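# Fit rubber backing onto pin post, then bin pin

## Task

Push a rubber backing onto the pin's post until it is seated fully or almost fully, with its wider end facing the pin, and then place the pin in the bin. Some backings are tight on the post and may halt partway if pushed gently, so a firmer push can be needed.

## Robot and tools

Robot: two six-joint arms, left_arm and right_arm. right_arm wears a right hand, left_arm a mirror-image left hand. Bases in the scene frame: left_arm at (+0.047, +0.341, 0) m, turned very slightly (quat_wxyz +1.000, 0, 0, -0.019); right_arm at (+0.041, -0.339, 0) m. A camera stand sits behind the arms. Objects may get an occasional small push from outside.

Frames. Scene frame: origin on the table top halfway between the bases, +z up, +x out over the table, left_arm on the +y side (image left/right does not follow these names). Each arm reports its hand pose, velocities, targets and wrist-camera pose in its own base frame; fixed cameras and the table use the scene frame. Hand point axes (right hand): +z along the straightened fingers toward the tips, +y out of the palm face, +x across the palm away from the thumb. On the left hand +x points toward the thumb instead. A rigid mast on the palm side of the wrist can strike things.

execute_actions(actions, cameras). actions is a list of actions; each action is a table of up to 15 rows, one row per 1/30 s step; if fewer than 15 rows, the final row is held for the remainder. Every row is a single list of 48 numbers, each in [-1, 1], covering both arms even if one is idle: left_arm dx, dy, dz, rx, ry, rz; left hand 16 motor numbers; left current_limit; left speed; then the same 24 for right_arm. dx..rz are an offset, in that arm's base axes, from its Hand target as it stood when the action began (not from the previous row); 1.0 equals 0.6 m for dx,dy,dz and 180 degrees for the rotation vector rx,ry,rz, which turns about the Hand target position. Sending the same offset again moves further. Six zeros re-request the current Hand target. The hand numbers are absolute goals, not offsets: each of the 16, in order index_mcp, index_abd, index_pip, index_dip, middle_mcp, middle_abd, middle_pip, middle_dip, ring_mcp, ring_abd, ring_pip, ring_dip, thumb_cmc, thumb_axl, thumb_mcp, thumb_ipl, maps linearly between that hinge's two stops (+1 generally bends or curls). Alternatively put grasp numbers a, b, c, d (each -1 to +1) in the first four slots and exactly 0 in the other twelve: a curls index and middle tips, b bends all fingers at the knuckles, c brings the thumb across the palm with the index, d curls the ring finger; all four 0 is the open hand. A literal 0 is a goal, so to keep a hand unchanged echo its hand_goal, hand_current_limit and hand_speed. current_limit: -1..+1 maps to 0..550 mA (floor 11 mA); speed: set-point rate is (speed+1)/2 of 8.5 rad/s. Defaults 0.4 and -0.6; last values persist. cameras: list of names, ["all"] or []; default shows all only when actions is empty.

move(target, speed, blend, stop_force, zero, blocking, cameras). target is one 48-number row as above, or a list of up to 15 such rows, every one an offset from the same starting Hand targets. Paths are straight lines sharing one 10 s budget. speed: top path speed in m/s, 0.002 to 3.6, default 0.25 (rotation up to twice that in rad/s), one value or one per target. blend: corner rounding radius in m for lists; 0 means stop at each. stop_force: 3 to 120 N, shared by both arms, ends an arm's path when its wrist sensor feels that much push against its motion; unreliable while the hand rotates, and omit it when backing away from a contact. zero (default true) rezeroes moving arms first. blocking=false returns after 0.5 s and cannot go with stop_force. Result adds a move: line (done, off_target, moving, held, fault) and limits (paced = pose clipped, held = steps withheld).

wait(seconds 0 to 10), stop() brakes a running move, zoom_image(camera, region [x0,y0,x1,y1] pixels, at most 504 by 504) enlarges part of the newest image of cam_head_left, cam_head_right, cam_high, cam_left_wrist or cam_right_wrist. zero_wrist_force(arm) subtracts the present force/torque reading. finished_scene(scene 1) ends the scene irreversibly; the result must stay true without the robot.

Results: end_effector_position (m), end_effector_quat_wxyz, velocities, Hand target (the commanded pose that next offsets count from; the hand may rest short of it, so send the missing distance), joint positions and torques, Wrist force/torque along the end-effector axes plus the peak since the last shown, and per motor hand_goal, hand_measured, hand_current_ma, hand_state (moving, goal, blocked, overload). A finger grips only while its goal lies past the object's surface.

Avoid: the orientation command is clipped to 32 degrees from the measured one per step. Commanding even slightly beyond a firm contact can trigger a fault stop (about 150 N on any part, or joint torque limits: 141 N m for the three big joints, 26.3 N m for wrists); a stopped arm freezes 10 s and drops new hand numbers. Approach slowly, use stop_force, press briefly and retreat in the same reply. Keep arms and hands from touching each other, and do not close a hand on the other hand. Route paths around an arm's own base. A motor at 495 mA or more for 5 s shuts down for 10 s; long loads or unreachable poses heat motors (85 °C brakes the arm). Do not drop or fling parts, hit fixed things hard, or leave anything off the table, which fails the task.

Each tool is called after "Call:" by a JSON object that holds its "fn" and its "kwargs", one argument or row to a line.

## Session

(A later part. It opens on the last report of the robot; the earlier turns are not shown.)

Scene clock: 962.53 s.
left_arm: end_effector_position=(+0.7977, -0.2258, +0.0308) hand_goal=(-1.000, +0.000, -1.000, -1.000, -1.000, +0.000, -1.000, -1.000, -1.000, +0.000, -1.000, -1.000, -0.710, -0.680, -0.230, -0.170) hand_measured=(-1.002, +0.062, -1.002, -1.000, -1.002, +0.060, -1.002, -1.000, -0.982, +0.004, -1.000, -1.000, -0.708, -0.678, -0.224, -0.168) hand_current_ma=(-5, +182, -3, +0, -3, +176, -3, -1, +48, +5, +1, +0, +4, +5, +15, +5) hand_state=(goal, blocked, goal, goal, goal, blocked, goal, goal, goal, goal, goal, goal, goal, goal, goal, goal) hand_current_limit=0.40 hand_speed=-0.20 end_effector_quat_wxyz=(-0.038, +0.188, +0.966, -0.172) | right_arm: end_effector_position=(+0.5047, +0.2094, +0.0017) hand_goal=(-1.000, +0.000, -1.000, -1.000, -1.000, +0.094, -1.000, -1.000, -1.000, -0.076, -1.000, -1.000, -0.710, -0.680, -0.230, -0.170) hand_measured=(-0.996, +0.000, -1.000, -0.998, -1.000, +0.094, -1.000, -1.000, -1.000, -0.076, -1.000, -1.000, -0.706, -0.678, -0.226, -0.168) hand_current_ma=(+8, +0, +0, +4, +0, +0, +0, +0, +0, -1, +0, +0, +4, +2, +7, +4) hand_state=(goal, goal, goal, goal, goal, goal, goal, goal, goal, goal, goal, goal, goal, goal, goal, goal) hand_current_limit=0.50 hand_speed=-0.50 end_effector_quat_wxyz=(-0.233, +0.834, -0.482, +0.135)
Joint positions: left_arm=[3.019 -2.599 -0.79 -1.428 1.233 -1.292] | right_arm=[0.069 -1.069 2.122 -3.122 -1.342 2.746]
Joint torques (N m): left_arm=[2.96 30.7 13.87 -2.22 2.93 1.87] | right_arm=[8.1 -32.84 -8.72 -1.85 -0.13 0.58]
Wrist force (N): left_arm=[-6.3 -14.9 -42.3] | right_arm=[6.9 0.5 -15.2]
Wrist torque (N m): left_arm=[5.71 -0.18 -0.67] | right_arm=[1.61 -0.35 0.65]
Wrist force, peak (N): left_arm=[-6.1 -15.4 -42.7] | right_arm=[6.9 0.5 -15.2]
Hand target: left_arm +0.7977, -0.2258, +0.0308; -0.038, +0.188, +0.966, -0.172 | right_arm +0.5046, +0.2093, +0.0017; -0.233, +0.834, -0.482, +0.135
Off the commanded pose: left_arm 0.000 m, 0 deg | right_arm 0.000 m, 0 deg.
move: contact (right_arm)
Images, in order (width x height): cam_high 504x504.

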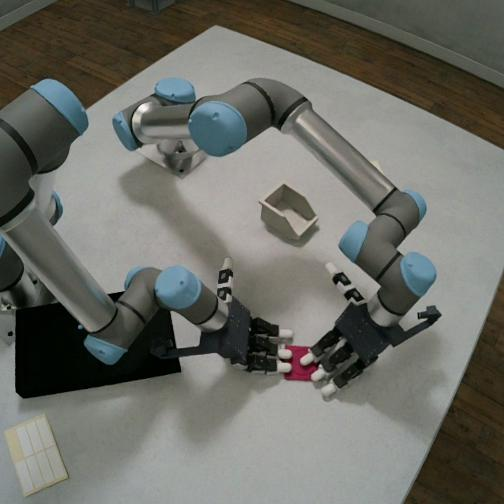

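Call:
{"fn": "move", "kwargs": {
  "target": [
    [0,0,0,0,0,0,-1,0,-1,-1,-1,0,-1,-1,-1,0,-1,-1,-0.71,-0.68,-0.23,-0.17,0.4,-0.2,0.0144,0.0083,0,0,0,0,-1,0.0,-1,-1,-1,0.095,-1,-1,-1,-0.075,-1,-1,-0.71,-0.68,-0.23,-0.17,0.5,-0.5]
  ],
  "speed": 0.01,
  "stop_force": 30,
  "cameras": ["cam_high"]
}}

Call:
{"fn": "zoom_image", "kwargs": {
  "camera": "cam_high",
  "region": [268, 350, 292, 374]
}}

Scene clock: 964.63 s.
left_arm: end_effector_position=(+0.7977, -0.2258, +0.0308) hand_goal=(-1.000, +0.000, -1.000, -1.000, -1.000, +0.000, -1.000, -1.000, -1.000, +0.000, -1.000, -1.000, -0.710, -0.680, -0.230, -0.170) hand_measured=(-1.002, +0.066, -1.002, -1.000, -1.002, +0.062, -1.002, -1.000, -0.982, +0.004, -1.000, -1.000, -0.708, -0.678, -0.224, -0.168) hand_current_ma=(-4, +191, -3, +0, -3, +180, -3, -1, +48, +5, +1, +0, +4, +5, +15, +5) hand_state=(goal, blocked, goal, goal, goal, blocked, goal, goal, goal, goal, goal, goal, goal, goal, goal, goal) hand_current_limit=0.40 hand_speed=-0.20 end_effector_quat_wxyz=(-0.038, +0.188, +0.966, -0.172) | right_arm: end_effector_position=(+0.5096, +0.2122, +0.0017) hand_goal=(-1.000, +0.000, -1.000, -1.000, -1.000, +0.094, -1.000, -1.000, -1.000, -0.076, -1.000, -1.000, -0.710, -0.680, -0.230, -0.170) hand_measured=(-0.994, +0.000, -1.000, -0.998, -1.002, +0.096, -1.002, -1.000, -1.002, -0.072, -1.002, -1.000, -0.706, -0.678, -0.226, -0.168) hand_current_ma=(+12, +0, +0, +4, -1, +3, -1, +0, -1, +4, -1, +0, +4, +2, +7, +4) hand_state=(goal, goal, goal, goal, goal, goal, goal, goal, goal, goal, goal, goal, goal, goal, goal, goal) hand_current_limit=0.50 hand_speed=-0.50 end_effector_quat_wxyz=(-0.233, +0.834, -0.482, +0.135)
Joint positions: left_arm=[3.019 -2.599 -0.79 -1.428 1.233 -1.292] | right_arm=[0.075 -1.061 2.105 -3.115 -1.345 2.751]
Joint torques (N m): left_arm=[-28.41 29.94 1.3 -4.78 2.87 1.86] | right_arm=[-9.9 -26.85 2.82 -1.39 1.07 -1.35]
Wrist force (N): left_arm=[-10.0 -1.4 -53.0] | right_arm=[5.4 5.4 -39.8]
Wrist torque (N m): left_arm=[6.30 -0.49 -1.19] | right_arm=[4.75 0.71 0.66]
Wrist force, peak (N): left_arm=[-10.0 -1.4 -53.0] | right_arm=[5.8 16.4 -51.7]
Hand target: left_arm +0.7977, -0.2258, +0.0308; -0.038, +0.188, +0.966, -0.172 | right_arm +0.5096, +0.2122, +0.0017; -0.233, +0.834, -0.482, +0.135 (not the last commanded pose)
Off the commanded pose: left_arm 0.000 m, 0 deg | right_arm 0.004 m, 0 deg.
move: contact (right_arm)
Images, in order (width x height): cam_high 504x504.

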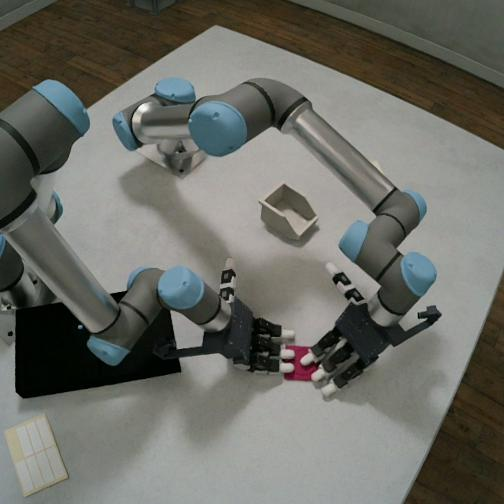

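Scaled by 21.000 from the camera's 504x504 image, which has a finer 720x720 frame.

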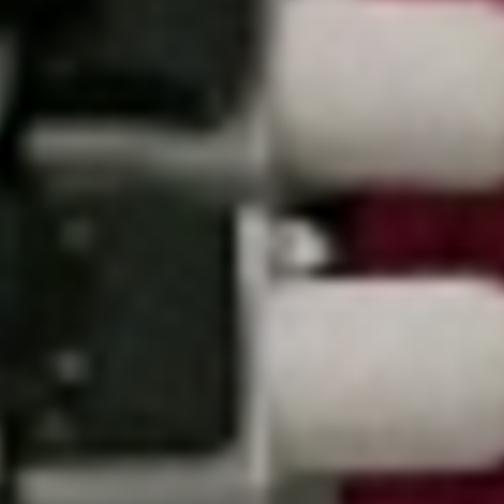

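Call:
{"fn": "move", "kwargs": {
  "target": [
    [0,0,0,0,0,0,-1,0,-1,-1,-1,0,-1,-1,-1,0,-1,-1,-0.71,-0.68,-0.23,-0.17,0.4,-0.2,-0.0029,-0.0017,0,0,0,0,-1,0.0,-1,-1,-1,-0.03,-1,-1,-1,0.05,-1,-1,-0.71,-0.68,-0.23,-0.17,0.5,-0.5],
    [0,0,0,0,0,0,-1,0,-1,-1,-1,0,-1,-1,-1,0,-1,-1,-0.71,-0.68,-0.23,-0.17,0.4,-0.2,-0.0029,-0.0017,0.06,0,0,0,-1,0.0,-1,-1,-1,-0.03,-1,-1,-1,0.05,-1,-1,-0.71,-0.68,-0.23,-0.17,0.5,-0.5],
    [0,0,0,0,0,0,-1,0,-1,-1,-1,0,-1,-1,-1,0,-1,-1,-0.71,-0.68,-0.23,-0.17,0.4,-0.2,0.0173,0.01,0.0638,-0.00833,0.01443,0,-1,0.0,-1,-1,-1,-0.03,-1,-1,-1,0.05,-1,-1,-0.71,-0.68,-0.23,-0.17,0.5,-0.5]
  ],
  "speed": 0.08,
  "cameras": ["cam_right_wrist", "cam_high"]
}}

Call:
{"fn": "zoom_image", "kwargs": {
  "camera": "cam_right_wrist",
  "region": [244, 202, 268, 226]
}}

Call:
{"fn": "zoom_image", "kwargs": {
  "camera": "cam_right_wrist",
  "region": [230, 195, 270, 235]
}}

Scene clock: 970.93 s.
left_arm: end_effector_position=(+0.7977, -0.2258, +0.0308) hand_goal=(-1.000, +0.000, -1.000, -1.000, -1.000, +0.000, -1.000, -1.000, -1.000, +0.000, -1.000, -1.000, -0.710, -0.680, -0.230, -0.170) hand_measured=(-1.002, +0.066, -1.002, -1.000, -1.002, +0.062, -1.002, -1.000, -0.982, +0.004, -1.000, -1.000, -0.708, -0.678, -0.224, -0.168) hand_current_ma=(-5, +191, -3, +0, -3, +180, -3, -1, +48, +5, +1, +0, +4, +5, +15, +5) hand_state=(goal, blocked, goal, goal, goal, blocked, goal, goal, goal, goal, goal, goal, goal, goal, goal, goal) hand_current_limit=0.40 hand_speed=-0.20 end_effector_quat_wxyz=(-0.038, +0.188, +0.966, -0.172) | right_arm: end_effector_position=(+0.5200, +0.2182, +0.0400) hand_goal=(-1.000, +0.000, -1.000, -1.000, -1.000, -0.030, -1.000, -1.000, -1.000, +0.050, -1.000, -1.000, -0.710, -0.680, -0.230, -0.170) hand_measured=(-0.994, +0.000, -1.000, -0.998, -0.992, -0.026, -1.000, -1.000, -0.994, +0.046, -1.000, -1.000, -0.706, -0.678, -0.226, -0.168) hand_current_ma=(+13, +0, +0, +4, +13, +4, +0, +0, +11, -4, +0, +0, +4, +2, +7, +4) hand_state=(goal, goal, goal, goal, goal, goal, goal, goal, goal, goal, goal, goal, goal, goal, goal, goal) hand_current_limit=0.50 hand_speed=-0.50 end_effector_quat_wxyz=(-0.211, +0.840, -0.485, +0.122)
Joint positions: left_arm=[3.019 -2.599 -0.79 -1.428 1.233 -1.292] | right_arm=[0.095 -1.124 2.024 -2.925 -1.374 2.759]
Joint torques (N m): left_arm=[2.33 30.1 9.96 -0.49 4.27 1.86] | right_arm=[12.6 -27.21 -29.42 -1.08 -1.03 1.79]
Wrist force (N): left_arm=[-7.9 -13.3 -43.9] | right_arm=[6.1 -4.0 -0.7]
Wrist torque (N m): left_arm=[5.82 -0.27 -0.84] | right_arm=[-0.39 -0.84 0.40]
Wrist force, peak (N): left_arm=[-10.1 -1.1 -53.3] | right_arm=[5.7 6.2 -40.7]
Hand target: left_arm +0.7977, -0.2258, +0.0308; -0.038, +0.188, +0.966, -0.172 | right_arm +0.5200, +0.2182, +0.0400; -0.211, +0.840, -0.485, +0.122
Off the commanded pose: left_arm 0.000 m, 0 deg | right_arm 0.000 m, 0 deg.
move: done
camera_calibration:
cam_right_wrist: T_world_to_cam=[[-0.867169, 0.400668, -0.295776, 0.407455], [-0.173282, 0.31405, 0.933459, -0.0830672], [0.466896, 0.860719, -0.202906, -0.304677], [0, 0, 0, 1]] pos_world=[0.48119, 0.125074, 0.136234]
Images, in order (width x height): cam_high 504x504, cam_right_wrist 616x616.

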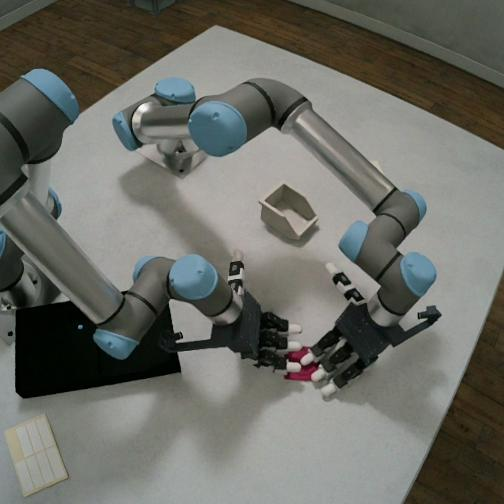

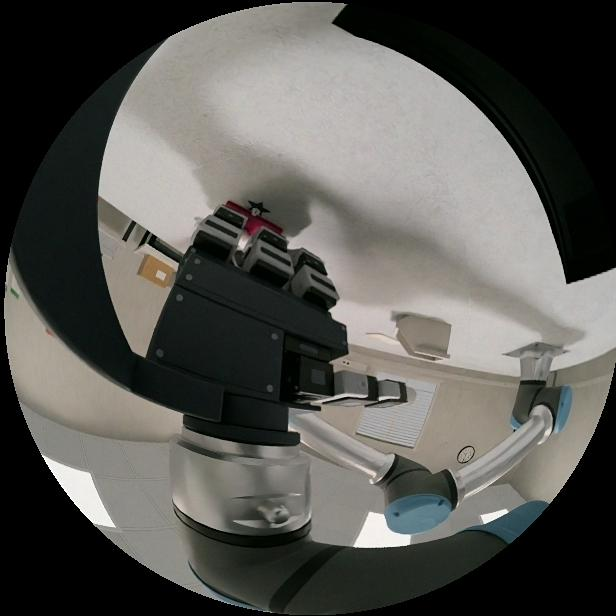

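Scaled by 21.000 from the camera's 616x616 image, which has a finer 880x880 frame.

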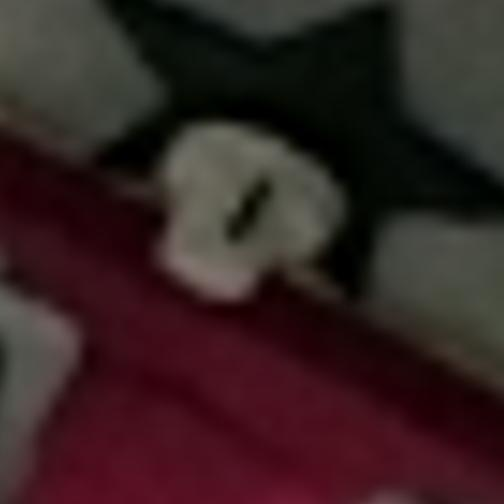

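Scaled by 12.600 from the camera's 616x616 image, which has a finer 880x880 frame.

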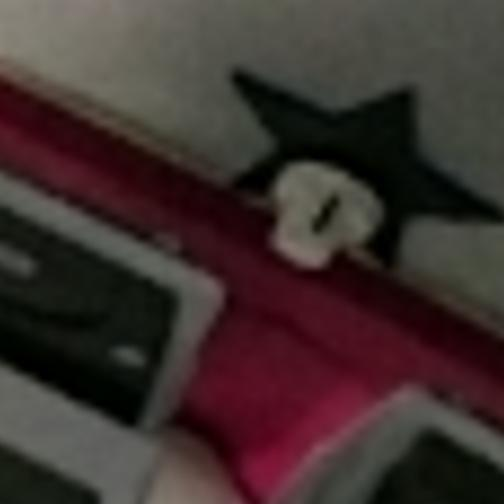

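Call:
{"fn": "move", "kwargs": {
  "target": [
    [0,0,0,0,0,0,-1,0,-1,-1,-1,0,-1,-1,-1,0,-1,-1,-0.71,-0.68,-0.23,-0.17,0.4,-0.2,-0.05,-0.0467,0.2,0,0,0,-1,0.0,-1,-1,-1,-0.03,-1,-1,-1,0.05,-1,-1,-0.71,-0.68,-0.23,-0.17,0.5,-0.5],
    [0,0,0,0,0,0,-1,0,-1,-1,-1,0,-1,-1,-1,0,-1,-1,-0.71,-0.68,-0.23,-0.17,0.4,-0.2,-0.0333,-0.1637,0.4167,-0.0340,0.0124,0.4441,0.42,0.0,0.5,0.5,0.4,-0.02,0.5,0.5,0.4,0.05,0.5,0.5,-0.71,-0.68,-0.23,-0.17,0.4,-0.2],
    [0,0,0,0,0,0,-1,0,-1,-1,-1,0,-1,-1,-1,0,-1,-1,-0.71,-0.68,-0.23,-0.17,0.4,-0.2,-0.0333,-0.1637,0.1667,-0.0340,0.0124,0.4441,0.42,0.0,0.5,0.5,0.4,-0.02,0.5,0.5,0.4,0.05,0.5,0.5,-0.71,-0.68,-0.23,-0.17,0.4,-0.2],
    [0,0,0,0,0,0,-1,0,-1,-1,-1,0,-1,-1,-1,0,-1,-1,-0.71,-0.68,-0.23,-0.17,0.4,-0.2,0.1475,0.0505,0.1,-0.0340,0.0124,0.4441,0.42,0.0,0.5,0.5,0.4,-0.02,0.5,0.5,0.4,0.05,0.5,0.5,-0.71,-0.68,-0.23,-0.17,0.4,-0.2]
  ],
  "speed": [0.25, 0.3, 0.25, 0.2],
  "blend": [0.03, 0, 0.03, 0],
  "cameras": ["cam_right_wrist"]
}}

Scene clock: 978.73 s.
left_arm: end_effector_position=(+0.7977, -0.2258, +0.0308) hand_goal=(-1.000, +0.000, -1.000, -1.000, -1.000, +0.000, -1.000, -1.000, -1.000, +0.000, -1.000, -1.000, -0.710, -0.680, -0.230, -0.170) hand_measured=(-1.002, +0.066, -1.002, -1.000, -1.002, +0.062, -1.002, -1.000, -0.982, +0.004, -1.000, -1.000, -0.708, -0.678, -0.224, -0.168) hand_current_ma=(-5, +191, -3, +0, -3, +180, -3, -1, +48, +5, +1, +0, +4, +5, +15, +5) hand_state=(goal, blocked, goal, goal, goal, blocked, goal, goal, goal, goal, goal, goal, goal, goal, goal, goal) hand_current_limit=0.40 hand_speed=-0.20 end_effector_quat_wxyz=(-0.038, +0.188, +0.966, -0.172) | right_arm: end_effector_position=(+0.6084, +0.2484, +0.1000) hand_goal=(+0.420, +0.000, +0.500, +0.500, +0.400, -0.020, +0.500, +0.500, +0.400, +0.050, +0.500, +0.500, -0.710, -0.680, -0.230, -0.170) hand_measured=(+0.404, +0.000, +0.494, +0.498, +0.382, -0.022, +0.494, +0.498, +0.384, +0.048, +0.496, +0.498, -0.706, -0.678, -0.226, -0.168) hand_current_ma=(-39, +0, -9, -3, -42, -3, -8, -3, -35, -3, -8, -3, +4, +2, +7, +4) hand_state=(goal, goal, goal, goal, goal, goal, goal, goal, goal, goal, goal, goal, goal, goal, goal, goal) hand_current_limit=0.40 hand_speed=-0.20 end_effector_quat_wxyz=(-0.190, +0.966, +0.171, -0.033)
Joint positions: left_arm=[3.019 -2.599 -0.79 -1.428 1.233 -1.292] | right_arm=[0.177 -1.036 1.503 -1.969 -1.189 1.385]
Joint torques (N m): left_arm=[1.44 29.33 14.89 -0.72 4.21 1.8] | right_arm=[12.94 -36.06 -34.5 -0.24 -0.95 1.89]
Wrist force (N): left_arm=[-7.6 -13.5 -44.2] | right_arm=[6.2 -4.1 -1.0]
Wrist torque (N m): left_arm=[5.79 -0.29 -0.82] | right_arm=[-0.13 -0.83 0.40]
Wrist force, peak (N): left_arm=[-7.7 -13.4 -44.5] | right_arm=[7.3 -4.4 -0.7]
Hand target: left_arm +0.7977, -0.2258, +0.0308; -0.038, +0.188, +0.966, -0.172 | right_arm +0.6085, +0.2485, +0.1000; -0.190, +0.966, +0.171, -0.033
Off the commanded pose: left_arm 0.000 m, 0 deg | right_arm 0.000 m, 0 deg.
move: done
camera_calibration:
cam_right_wrist: T_world_to_cam=[[-0.53538, -0.810822, -0.236508, 0.582983], [-0.372697, -0.0244907, 0.92763, 0.0727124], [-0.757935, 0.58478, -0.289079, 0.462518], [0, 0, 0, 1]] pos_world=[0.689776, 0.204006, 0.204134]
Images, in order (width x height): cam_right_wrist 616x616.

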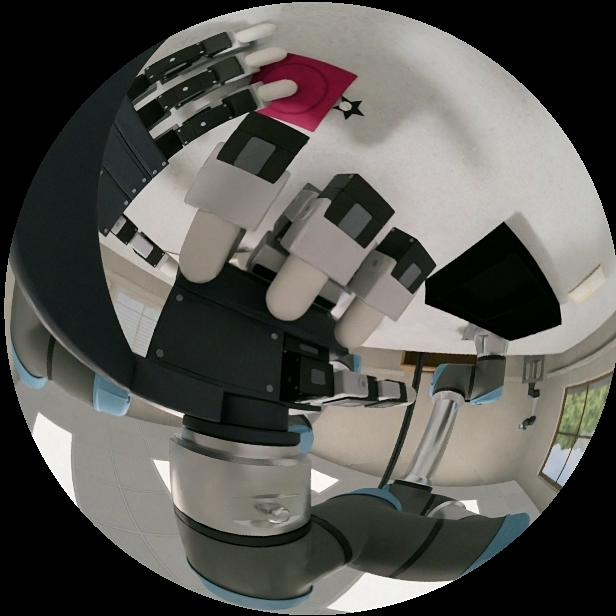

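Call:
{"fn": "move", "kwargs": {
  "target": [0,0,0,0,0,0,-1,0,-1,-1,-1,0,-1,-1,-1,0,-1,-1,-0.71,-0.68,-0.23,-0.17,0.4,-0.2,0,0,-0.0833,0,0,0,0.42,0.0,0.5,0.5,0.4,-0.02,0.5,0.5,0.4,0.05,0.5,0.5,-0.71,-0.68,-0.23,-0.17,0.4,-0.2],
  "speed": 0.1,
  "cameras": ["cam_right_wrist"]
}}

Call:
{"fn": "zoom_image", "kwargs": {
  "camera": "cam_right_wrist",
  "region": [314, 90, 362, 138]
}}

Call:
{"fn": "zoom_image", "kwargs": {
  "camera": "cam_right_wrist",
  "region": [323, 103, 347, 127]
}}

Scene clock: 980.07 s.
left_arm: end_effector_position=(+0.7977, -0.2258, +0.0308) hand_goal=(-1.000, +0.000, -1.000, -1.000, -1.000, +0.000, -1.000, -1.000, -1.000, +0.000, -1.000, -1.000, -0.710, -0.680, -0.230, -0.170) hand_measured=(-1.002, +0.066, -1.002, -1.000, -1.002, +0.062, -1.002, -1.000, -0.982, +0.004, -1.000, -1.000, -0.708, -0.678, -0.224, -0.168) hand_current_ma=(-5, +191, -3, +0, -3, +180, -3, -1, +48, +5, +1, +0, +4, +5, +15, +5) hand_state=(goal, blocked, goal, goal, goal, blocked, goal, goal, goal, goal, goal, goal, goal, goal, goal, goal) hand_current_limit=0.40 hand_speed=-0.20 end_effector_quat_wxyz=(-0.038, +0.188, +0.966, -0.172) | right_arm: end_effector_position=(+0.6085, +0.2485, +0.0501) hand_goal=(+0.420, +0.000, +0.500, +0.500, +0.400, -0.020, +0.500, +0.500, +0.400, +0.050, +0.500, +0.500, -0.710, -0.680, -0.230, -0.170) hand_measured=(+0.404, +0.000, +0.494, +0.498, +0.382, -0.022, +0.494, +0.498, +0.384, +0.048, +0.496, +0.498, -0.706, -0.678, -0.226, -0.168) hand_current_ma=(-39, +0, -9, -3, -42, -3, -8, -3, -35, -3, -8, -3, +4, +2, +7, +4) hand_state=(goal, goal, goal, goal, goal, goal, goal, goal, goal, goal, goal, goal, goal, goal, goal, goal) hand_current_limit=0.40 hand_speed=-0.20 end_effector_quat_wxyz=(-0.190, +0.966, +0.171, -0.033)
Joint positions: left_arm=[3.019 -2.599 -0.79 -1.428 1.233 -1.292] | right_arm=[0.177 -0.978 1.552 -2.076 -1.189 1.385]
Joint torques (N m): left_arm=[2.04 30.09 14.07 -0.83 4.21 1.85] | right_arm=[2.65 -37.38 -5.84 -4.07 -0.27 1.78]
Wrist force (N): left_arm=[-7.8 -13.5 -44.2] | right_arm=[5.9 -4.1 -1.0]
Wrist torque (N m): left_arm=[5.80 -0.26 -0.84] | right_arm=[-0.12 -0.79 0.39]
Wrist force, peak (N): left_arm=[-7.8 -13.6 -44.3] | right_arm=[6.3 -4.1 -1.7]
Hand target: left_arm +0.7977, -0.2258, +0.0308; -0.038, +0.188, +0.966, -0.172 | right_arm +0.6085, +0.2485, +0.0500; -0.190, +0.966, +0.171, -0.033
Off the commanded pose: left_arm 0.000 m, 0 deg | right_arm 0.000 m, 0 deg.
move: done
camera_calibration:
cam_right_wrist: T_world_to_cam=[[-0.5354, -0.810823, -0.236458, 0.571242], [-0.372668, -0.0244473, 0.927643, 0.119008], [-0.757935, 0.58478, -0.289078, 0.448168], [0, 0, 0, 1]] pos_world=[0.689875, 0.204005, 0.154234]
Images, in order (width x height): cam_right_wrist 616x616.

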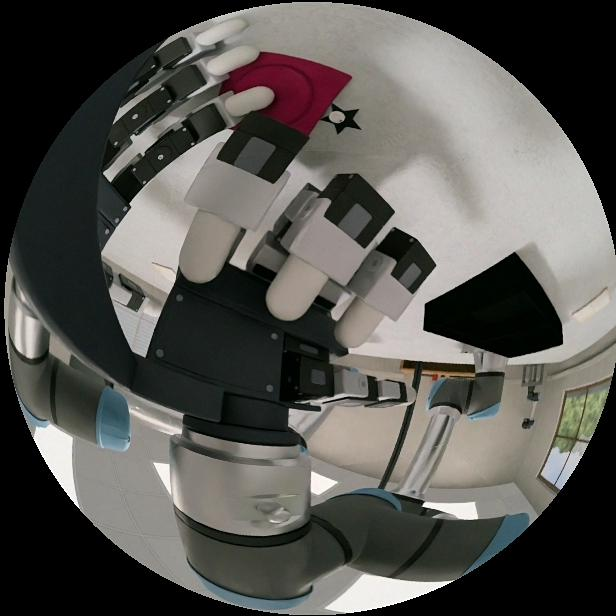

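Scaled by 10.500 from the camera's 616x616 image, which has a finer 880x880 frame.

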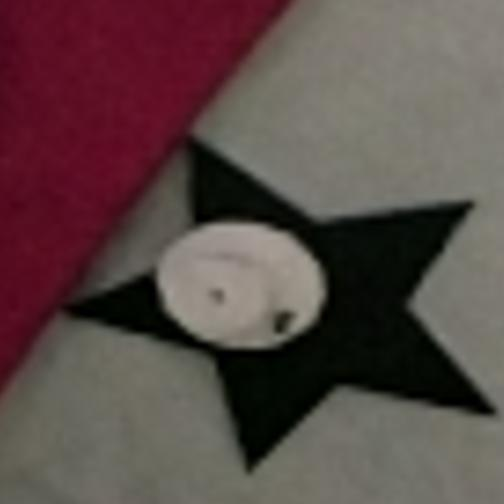

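Scaled by 21.000 from the camera's 616x616 image, which has a finer 880x880 frame.

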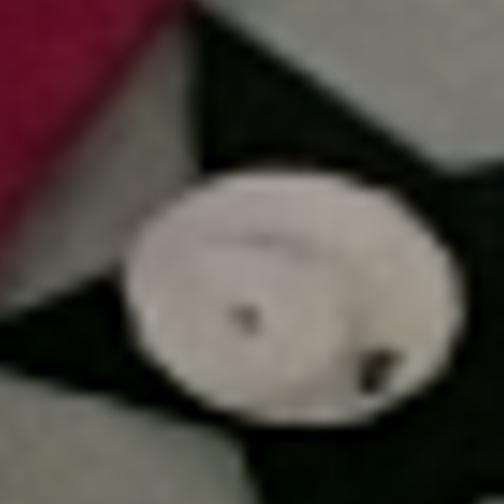

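Call:
{"fn": "move", "kwargs": {
  "target": [
    [0,0,0,0,0,0,-1,0,-1,-1,-1,0,-1,-1,-1,0,-1,-1,-0.71,-0.68,-0.23,-0.17,0.4,-0.2,0,0,0.0833,0,0,0,0.42,0.0,0.5,0.5,0.4,-0.02,0.5,0.5,0.4,0.05,0.5,0.5,-0.71,-0.68,-0.23,-0.17,0.4,-0.2],
    [0,0,0,0,0,0,-1,0,-1,-1,-1,0,-1,-1,-1,0,-1,-1,-0.71,-0.68,-0.23,-0.17,0.4,-0.2,-0.1808,-0.2142,0.15,0,0,0,0.42,0.0,0.5,0.5,0.4,-0.02,0.5,0.5,0.4,0.05,0.5,0.5,-0.71,-0.68,-0.23,-0.17,0.4,-0.2],
    [0,0,0,0,0,0,-1,0,-1,-1,-1,0,-1,-1,-1,0,-1,-1,-0.71,-0.68,-0.23,-0.17,0.4,-0.2,-0.2642,-0.2142,0.4,0.0793,-0.0289,-0.4421,-1,0.0,-1,-1,-1,0.095,-1,-1,-1,-0.075,-1,-1,-0.71,-0.68,-0.23,-0.17,0.5,-0.3]
  ],
  "speed": [0.2, 0.3, 0.3],
  "blend": [0.02, 0.04, 0]
}}

Call:
{"fn": "move", "kwargs": {
  "target": [
    [0,0,0,0,0,0,-1,0,-1,-1,-1,0,-1,-1,-1,0,-1,-1,-0.71,-0.68,-0.23,-0.17,0.4,-0.2,0.0667,0.1167,-0.2167,0,0,0,-1,0.0,-1,-1,-1,0.095,-1,-1,-1,-0.075,-1,-1,-0.71,-0.68,-0.23,-0.17,0.5,-0.5],
    [0,0,0,0,0,0,-1,0,-1,-1,-1,0,-1,-1,-1,0,-1,-1,-0.71,-0.68,-0.23,-0.17,0.4,-0.2,0.0918,0.1493,-0.4417,0,0,0,-1,0.0,-1,-1,-1,0.095,-1,-1,-1,-0.075,-1,-1,-0.71,-0.68,-0.23,-0.17,0.5,-0.5]
  ],
  "speed": [0.25, 0.15],
  "blend": [0.02, 0],
  "cameras": ["cam_right_wrist", "cam_high"]
}}

Call:
{"fn": "zoom_image", "kwargs": {
  "camera": "cam_high",
  "region": [262, 345, 298, 381]
}}

Scene clock: 987.67 s.
left_arm: end_effector_position=(+0.7977, -0.2258, +0.0308) hand_goal=(-1.000, +0.000, -1.000, -1.000, -1.000, +0.000, -1.000, -1.000, -1.000, +0.000, -1.000, -1.000, -0.710, -0.680, -0.230, -0.170) hand_measured=(-1.002, +0.066, -1.002, -1.000, -1.002, +0.062, -1.002, -1.000, -0.982, +0.004, -1.000, -1.000, -0.708, -0.678, -0.224, -0.168) hand_current_ma=(-5, +191, -3, +0, -3, +180, -3, -1, +48, +5, +1, +0, +4, +5, +15, +5) hand_state=(goal, blocked, goal, goal, goal, blocked, goal, goal, goal, goal, goal, goal, goal, goal, goal, goal) hand_current_limit=0.40 hand_speed=-0.20 end_effector_quat_wxyz=(-0.038, +0.188, +0.966, -0.172) | right_arm: end_effector_position=(+0.4500, +0.1200, +0.2900) hand_goal=(-1.000, +0.000, -1.000, -1.000, -1.000, +0.094, -1.000, -1.000, -1.000, -0.076, -1.000, -1.000, -0.710, -0.680, -0.230, -0.170) hand_measured=(-0.982, +0.000, -0.992, -0.996, -0.980, +0.090, -0.994, -0.998, -0.984, -0.072, -0.994, -0.996, -0.706, -0.678, -0.226, -0.168) hand_current_ma=(+46, +0, +14, +5, +47, -4, +12, +4, +41, +4, +11, +5, +4, +2, +7, +4) hand_state=(goal, goal, goal, goal, goal, goal, goal, goal, goal, goal, goal, goal, goal, goal, goal, goal) hand_current_limit=0.50 hand_speed=-0.30 end_effector_quat_wxyz=(-0.269, +0.823, -0.475, +0.156)
Joint positions: left_arm=[3.019 -2.599 -0.79 -1.428 1.233 -1.292] | right_arm=[-0.168 -1.757 2.025 -2.352 -1.185 2.553]
Joint torques (N m): left_arm=[2.15 29.42 14.76 -1.06 4.26 1.91] | right_arm=[13.13 -21.66 -9.45 -3.22 -0.88 1.52]
Wrist force (N): left_arm=[-7.9 -13.6 -44.0] | right_arm=[6.1 -4.2 -0.5]
Wrist torque (N m): left_arm=[5.78 -0.27 -0.83] | right_arm=[-0.42 -0.83 0.42]
Wrist force, peak (N): left_arm=[-7.5 -13.6 -44.5] | right_arm=[7.4 -5.3 -1.7]
Hand target: left_arm +0.7977, -0.2258, +0.0308; -0.038, +0.188, +0.966, -0.172 | right_arm +0.4500, +0.1200, +0.2900; -0.269, +0.823, -0.475, +0.156
Off the commanded pose: left_arm 0.000 m, 0 deg | right_arm 0.000 m, 0 deg.
move: done

Scene clock: 989.83 s.
left_arm: end_effector_position=(+0.7977, -0.2258, +0.0308) hand_goal=(-1.000, +0.000, -1.000, -1.000, -1.000, +0.000, -1.000, -1.000, -1.000, +0.000, -1.000, -1.000, -0.710, -0.680, -0.230, -0.170) hand_measured=(-1.002, +0.066, -1.002, -1.000, -1.002, +0.062, -1.002, -1.000, -0.982, +0.004, -1.000, -1.000, -0.708, -0.678, -0.224, -0.168) hand_current_ma=(-5, +191, -3, +0, -3, +180, -3, -1, +48, +5, +1, +0, +4, +5, +15, +5) hand_state=(goal, blocked, goal, goal, goal, blocked, goal, goal, goal, goal, goal, goal, goal, goal, goal, goal) hand_current_limit=0.40 hand_speed=-0.20 end_effector_quat_wxyz=(-0.038, +0.188, +0.966, -0.172) | right_arm: end_effector_position=(+0.5050, +0.2095, +0.0251) hand_goal=(-1.000, +0.000, -1.000, -1.000, -1.000, +0.094, -1.000, -1.000, -1.000, -0.076, -1.000, -1.000, -0.710, -0.680, -0.230, -0.170) hand_measured=(-0.982, +0.000, -0.992, -0.996, -0.980, +0.090, -0.994, -0.998, -0.984, -0.072, -0.994, -0.996, -0.706, -0.678, -0.226, -0.168) hand_current_ma=(+46, +0, +13, +5, +47, -4, +12, +4, +41, +4, +11, +5, +5, +2, +7, +4) hand_state=(goal, goal, goal, goal, goal, goal, goal, goal, goal, goal, goal, goal, goal, goal, goal, goal) hand_current_limit=0.50 hand_speed=-0.50 end_effector_quat_wxyz=(-0.269, +0.823, -0.475, +0.156)
Joint positions: left_arm=[3.019 -2.599 -0.79 -1.428 1.233 -1.292] | right_arm=[0.05 -1.121 2.165 -3.193 -1.299 2.749]
Joint torques (N m): left_arm=[2.53 29.23 15.49 -1.01 4.13 1.9] | right_arm=[13.65 -24.4 -27.42 -5.06 -0.88 1.83]
Wrist force (N): left_arm=[-7.7 -13.3 -44.1] | right_arm=[6.3 -4.2 -0.8]
Wrist torque (N m): left_arm=[5.81 -0.27 -0.83] | right_arm=[-0.39 -0.85 0.43]
Wrist force, peak (N): left_arm=[-7.8 -13.6 -44.3] | right_arm=[6.5 -4.3 -2.2]
Hand target: left_arm +0.7977, -0.2258, +0.0308; -0.038, +0.188, +0.966, -0.172 | right_arm +0.5050, +0.2095, +0.0250; -0.269, +0.823, -0.475, +0.156
Off the commanded pose: left_arm 0.000 m, 0 deg | right_arm 0.000 m, 0 deg.
move: done
camera_calibration:
cam_right_wrist: T_world_to_cam=[[-0.827061, 0.423672, -0.369422, 0.370261], [-0.285698, 0.249156, 0.925364, 0.00154249], [0.484094, 0.870875, -0.0850246, -0.307067], [0, 0, 0, 1]] pos_world=[0.455318, 0.110163, 0.109247]
Images, in order (width x height): cam_high 504x504, cam_right_wrist 616x616.

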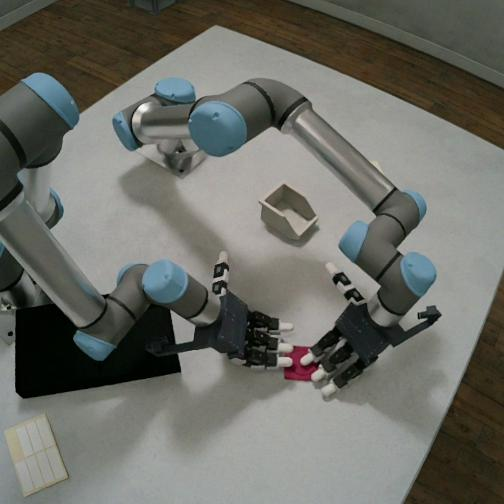

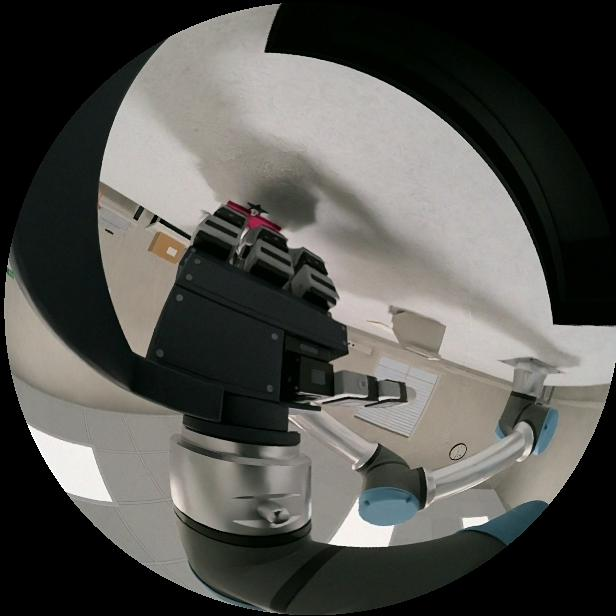

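Scaled by 14.000 from the camera's 504x504 image, which has a finer 720x720 frame.

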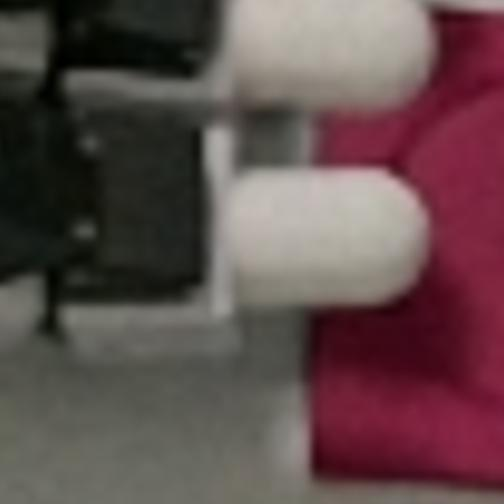

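Call:
{"fn": "move", "kwargs": {
  "target": [
    [0,0,0,0,0,0,-1,0,-1,-1,-1,0,-1,-1,-1,0,-1,-1,-0.71,-0.68,-0.23,-0.17,0.4,-0.2,0,0,-0.0592,0,0,0,-1,0.0,-1,-1,-1,0.095,-1,-1,-1,-0.075,-1,-1,-0.71,-0.68,-0.23,-0.17,0.5,-0.5]
  ],
  "speed": 0.025,
  "stop_force": 6,
  "cameras": ["cam_right_wrist", "cam_high"]
}}

Call:
{"fn": "zoom_image", "kwargs": {
  "camera": "cam_high",
  "region": [262, 345, 298, 381]
}}

Call:
{"fn": "zoom_image", "kwargs": {
  "camera": "cam_right_wrist",
  "region": [230, 195, 270, 235]
}}

Scene clock: 992.70 s.
left_arm: end_effector_position=(+0.7977, -0.2258, +0.0308) hand_goal=(-1.000, +0.000, -1.000, -1.000, -1.000, +0.000, -1.000, -1.000, -1.000, +0.000, -1.000, -1.000, -0.710, -0.680, -0.230, -0.170) hand_measured=(-1.002, +0.066, -1.002, -1.000, -1.002, +0.062, -1.002, -1.000, -0.982, +0.004, -1.000, -1.000, -0.708, -0.678, -0.224, -0.168) hand_current_ma=(-5, +191, -3, +0, -3, +180, -3, -1, +48, +5, +1, +0, +4, +5, +15, +5) hand_state=(goal, blocked, goal, goal, goal, blocked, goal, goal, goal, goal, goal, goal, goal, goal, goal, goal) hand_current_limit=0.40 hand_speed=-0.20 end_effector_quat_wxyz=(-0.038, +0.188, +0.966, -0.172) | right_arm: end_effector_position=(+0.5050, +0.2095, -0.0101) hand_goal=(-1.000, +0.000, -1.000, -1.000, -1.000, +0.094, -1.000, -1.000, -1.000, -0.076, -1.000, -1.000, -0.710, -0.680, -0.230, -0.170) hand_measured=(-0.998, +0.000, -1.000, -0.996, -1.000, +0.090, -1.000, -0.998, -1.000, -0.072, -1.000, -0.996, -0.706, -0.678, -0.226, -0.168) hand_current_ma=(+4, +0, +1, +5, +0, -4, +0, +4, +0, +4, +0, +5, +5, +2, +7, +4) hand_state=(goal, goal, goal, goal, goal, goal, goal, goal, goal, goal, goal, goal, goal, goal, goal, goal) hand_current_limit=0.50 hand_speed=-0.50 end_effector_quat_wxyz=(-0.269, +0.823, -0.475, +0.156)
Joint positions: left_arm=[3.019 -2.599 -0.79 -1.428 1.233 -1.292] | right_arm=[0.05 -1.032 2.172 -3.288 -1.299 2.749]
Joint torques (N m): left_arm=[2.31 29.43 15.45 -1.26 4.15 1.84] | right_arm=[7.2 -39.11 2.01 -0.06 -0.6 -0.36]
Wrist force (N): left_arm=[-7.7 -13.4 -43.9] | right_arm=[6.0 -6.3 -5.1]
Wrist torque (N m): left_arm=[5.80 -0.29 -0.82] | right_arm=[0.18 -0.68 0.33]
Wrist force, peak (N): left_arm=[-7.5 -13.6 -44.4] | right_arm=[5.9 -7.2 -8.7]
Hand target: left_arm +0.7977, -0.2258, +0.0308; -0.038, +0.188, +0.966, -0.172 | right_arm +0.5050, +0.2095, -0.0101; -0.269, +0.823, -0.475, +0.156
Off the commanded pose: left_arm 0.000 m, 0 deg | right_arm 0.000 m, 0 deg.
move: contact (right_arm)
camera_calibration:
cam_right_wrist: T_world_to_cam=[[-0.827061, 0.423672, -0.369422, 0.357257], [-0.285698, 0.249156, 0.925364, 0.0341153], [0.484094, 0.870875, -0.0850246, -0.310059], [0, 0, 0, 1]] pos_world=[0.455318, 0.110163, 0.074047]
Images, in order (width x height): cam_high 504x504, cam_right_wrist 616x616.

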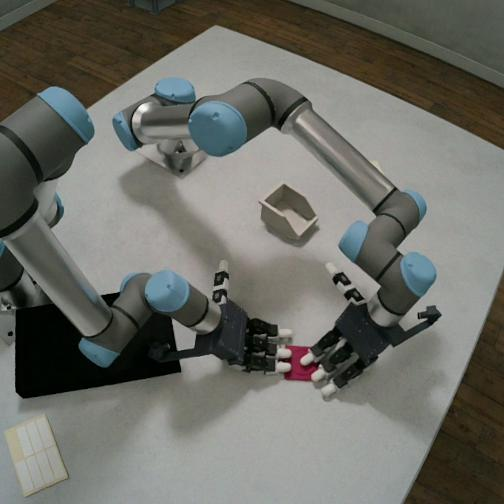

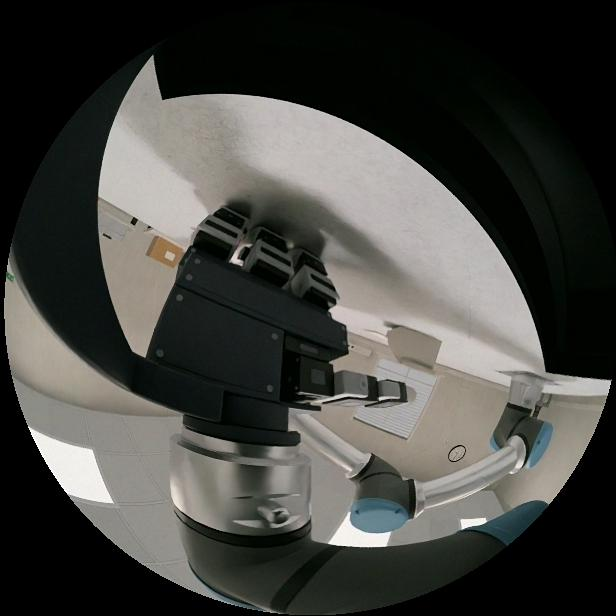

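Scaled by 14.000 from the camera's 504x504 image, which has a finer 720x720 frame.

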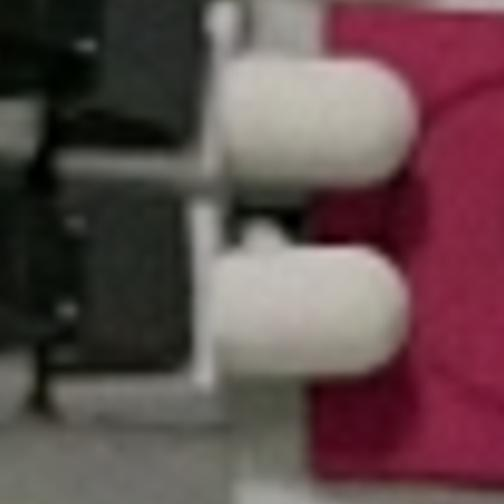

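Scaled by 12.600 from the camera's 616x616 image, which has a finer 880x880 frame.

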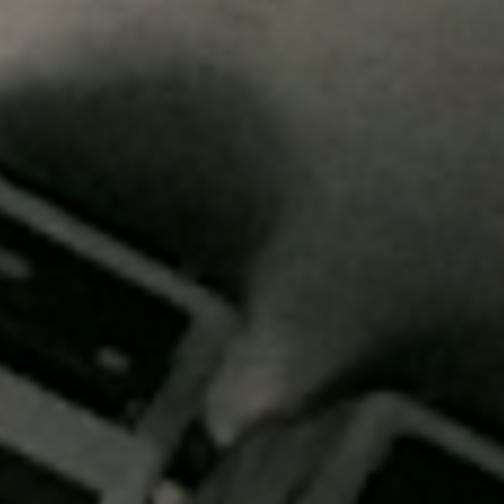

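Call:
{"fn": "move", "kwargs": {
  "target": [
    [0,0,0,0,0,0,-1,0,-1,-1,-1,0,-1,-1,-1,0,-1,-1,-0.71,-0.68,-0.23,-0.17,0.4,-0.2,0.0206,0.011,0,0,0,0,-1,0.0,-1,-1,-1,0.095,-1,-1,-1,-0.075,-1,-1,-0.71,-0.68,-0.23,-0.17,0.5,-0.5]
  ],
  "speed": 0.01,
  "stop_force": 15,
  "cameras": ["cam_high"]
}}

Call:
{"fn": "zoom_image", "kwargs": {
  "camera": "cam_high",
  "region": [268, 350, 292, 374]
}}

Scene clock: 995.33 s.
left_arm: end_effector_position=(+0.7977, -0.2258, +0.0308) hand_goal=(-1.000, +0.000, -1.000, -1.000, -1.000, +0.000, -1.000, -1.000, -1.000, +0.000, -1.000, -1.000, -0.710, -0.680, -0.230, -0.170) hand_measured=(-1.002, +0.066, -1.002, -1.000, -1.002, +0.062, -1.002, -1.000, -0.982, +0.004, -1.000, -1.000, -0.708, -0.678, -0.224, -0.168) hand_current_ma=(-5, +191, -3, +0, -3, +180, -3, -1, +48, +5, +1, +0, +4, +5, +15, +5) hand_state=(goal, blocked, goal, goal, goal, blocked, goal, goal, goal, goal, goal, goal, goal, goal, goal, goal) hand_current_limit=0.40 hand_speed=-0.20 end_effector_quat_wxyz=(-0.038, +0.188, +0.966, -0.172) | right_arm: end_effector_position=(+0.5122, +0.2134, -0.0101) hand_goal=(-1.000, +0.000, -1.000, -1.000, -1.000, +0.094, -1.000, -1.000, -1.000, -0.076, -1.000, -1.000, -0.710, -0.680, -0.230, -0.170) hand_measured=(-0.998, +0.000, -1.000, -0.996, -1.000, +0.070, -1.000, -0.998, -1.000, -0.052, -1.000, -1.000, -0.706, -0.678, -0.226, -0.168) hand_current_ma=(+3, +0, +1, +5, +0, -51, +0, +2, +0, +51, +0, +0, +5, +2, +7, +4) hand_state=(goal, goal, goal, goal, goal, blocked, goal, goal, goal, blocked, goal, goal, goal, goal, goal, goal) hand_current_limit=0.50 hand_speed=-0.50 end_effector_quat_wxyz=(-0.269, +0.823, -0.475, +0.156)
Joint positions: left_arm=[3.019 -2.599 -0.79 -1.428 1.233 -1.292] | right_arm=[0.058 -1.021 2.148 -3.277 -1.303 2.756]
Joint torques (N m): left_arm=[-2.73 28.87 12.08 -1.28 4.08 1.99] | right_arm=[-10.19 -38.67 2.14 -4.29 1.07 -1.42]
Wrist force (N): left_arm=[-7.8 -12.9 -44.0] | right_arm=[6.0 0.2 -12.7]
Wrist torque (N m): left_arm=[5.80 -0.29 -0.84] | right_arm=[0.94 -0.37 0.65]
Wrist force, peak (N): left_arm=[-7.8 -13.7 -44.4] | right_arm=[4.3 11.2 -29.5]
Hand target: left_arm +0.7977, -0.2258, +0.0308; -0.038, +0.188, +0.966, -0.172 | right_arm +0.5122, +0.2134, -0.0101; -0.269, +0.823, -0.475, +0.156 (not the last commanded pose)
Off the commanded pose: left_arm 0.000 m, 0 deg | right_arm 0.006 m, 0 deg.
move: contact (right_arm)
Images, in order (width x height): cam_high 504x504.

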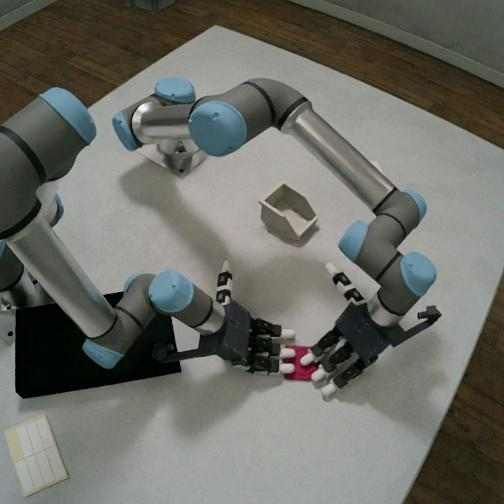

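Scaled by 21.000 from the camera's 504x504 image, which has a finer 720x720 frame.

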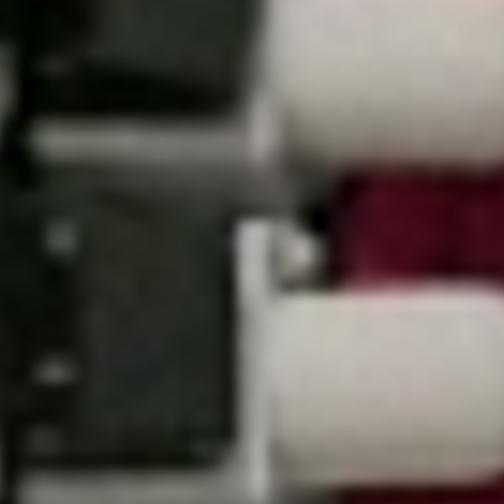

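Call:
{"fn": "move", "kwargs": {
  "target": [
    [0,0,0,0,0,0,-1,0,-1,-1,-1,0,-1,-1,-1,0,-1,-1,-0.71,-0.68,-0.23,-0.17,0.4,-0.2,-0.0029,-0.0017,0,0,0,0,-1,0.0,-1,-1,-1,-0.03,-1,-1,-1,0.05,-1,-1,-0.71,-0.68,-0.23,-0.17,0.5,-0.5],
    [0,0,0,0,0,0,-1,0,-1,-1,-1,0,-1,-1,-1,0,-1,-1,-0.71,-0.68,-0.23,-0.17,0.4,-0.2,-0.0029,-0.0017,0.045,0,0,0,-1,0.0,-1,-1,-1,0.087,-1,-1,-1,-0.07,-1,-1,-0.71,-0.68,-0.23,-0.17,0.5,-0.5],
    [0,0,0,0,0,0,-1,0,-1,-1,-1,0,-1,-1,-1,0,-1,-1,-0.71,-0.68,-0.23,-0.17,0.4,-0.2,-0.0073,-0.0043,0.03,-0.00556,0.00962,0,-1,0.0,-1,-1,-1,0.087,-1,-1,-1,-0.07,-1,-1,-0.71,-0.68,-0.23,-0.17,0.5,-0.5]
  ],
  "speed": 0.08,
  "cameras": ["cam_right_wrist", "cam_high"]
}}

Call:
{"fn": "zoom_image", "kwargs": {
  "camera": "cam_high",
  "region": [268, 350, 292, 374]
}}

Call:
{"fn": "zoom_image", "kwargs": {
  "camera": "cam_right_wrist",
  "region": [230, 195, 270, 235]
}}

Scene clock: 1001.73 s.
left_arm: end_effector_position=(+0.7977, -0.2258, +0.0308) hand_goal=(-1.000, +0.000, -1.000, -1.000, -1.000, +0.000, -1.000, -1.000, -1.000, +0.000, -1.000, -1.000, -0.710, -0.680, -0.230, -0.170) hand_measured=(-1.002, +0.066, -1.002, -1.000, -1.002, +0.062, -1.002, -1.000, -0.982, +0.004, -1.000, -1.000, -0.708, -0.678, -0.224, -0.168) hand_current_ma=(-5, +191, -3, +0, -3, +180, -3, -1, +48, +5, +1, +0, +4, +5, +15, +5) hand_state=(goal, blocked, goal, goal, goal, blocked, goal, goal, goal, goal, goal, goal, goal, goal, goal, goal) hand_current_limit=0.40 hand_speed=-0.20 end_effector_quat_wxyz=(-0.038, +0.188, +0.966, -0.172) | right_arm: end_effector_position=(+0.5079, +0.2108, +0.0080) hand_goal=(-1.000, +0.000, -1.000, -1.000, -1.000, +0.086, -1.000, -1.000, -1.000, -0.070, -1.000, -1.000, -0.710, -0.680, -0.230, -0.170) hand_measured=(-0.994, +0.000, -1.000, -0.996, -0.992, +0.082, -1.000, -1.000, -0.994, -0.066, -1.000, -1.000, -0.706, -0.678, -0.226, -0.168) hand_current_ma=(+13, +0, +1, +5, +14, -4, +0, +0, +11, +4, +0, +0, +5, +2, +7, +4) hand_state=(goal, goal, goal, goal, goal, goal, goal, goal, goal, goal, goal, goal, goal, goal, goal, goal) hand_current_limit=0.50 hand_speed=-0.50 end_effector_quat_wxyz=(-0.255, +0.828, -0.478, +0.148)
Joint positions: left_arm=[3.019 -2.599 -0.79 -1.428 1.233 -1.292] | right_arm=[0.061 -1.077 2.141 -3.182 -1.318 2.75]
Joint torques (N m): left_arm=[-17.07 27.51 -0.07 -1.45 4.1 1.67] | right_arm=[14.43 -25.16 -26.34 -0.93 -0.91 -1.4]
Wrist force (N): left_arm=[-7.9 -13.0 -44.0] | right_arm=[6.3 -4.3 -0.6]
Wrist torque (N m): left_arm=[5.78 -0.28 -0.85] | right_arm=[-0.43 -0.86 0.53]
Wrist force, peak (N): left_arm=[-7.9 -13.1 -44.5] | right_arm=[6.9 2.0 -13.9]
Hand target: left_arm +0.7977, -0.2258, +0.0308; -0.038, +0.188, +0.966, -0.172 | right_arm +0.5079, +0.2108, +0.0079; -0.254, +0.828, -0.478, +0.147
Off the commanded pose: left_arm 0.000 m, 0 deg | right_arm 0.000 m, 0 deg.
move: done
camera_calibration:
cam_right_wrist: T_world_to_cam=[[-0.837902, 0.417381, -0.351729, 0.372429], [-0.257888, 0.26521, 0.929063, 0.000365755], [0.481056, 0.86917, -0.114583, -0.308867], [0, 0, 0, 1]] pos_world=[0.460735, 0.112916, 0.0952637]
Images, in order (width x height): cam_high 504x504, cam_right_wrist 616x616.

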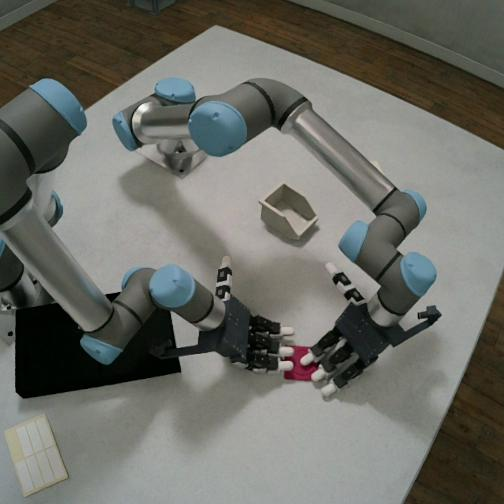

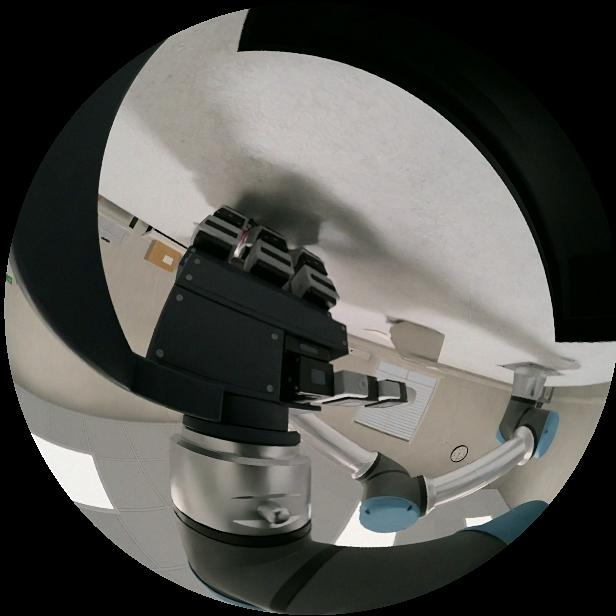

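Scaled by 21.000 from the camera's 504x504 image, which has a finer 720x720 frame.

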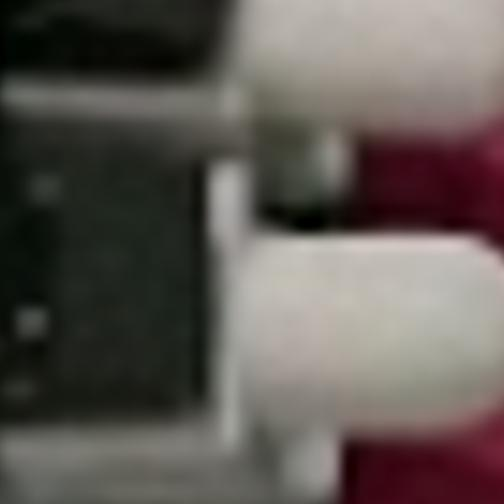

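Scaled by 12.600 from the camera's 616x616 image, which has a finer 880x880 frame.

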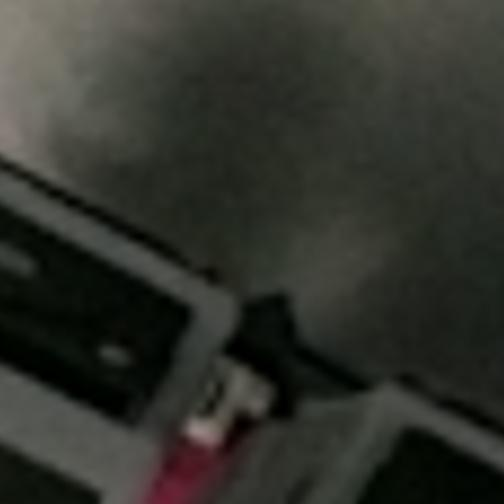

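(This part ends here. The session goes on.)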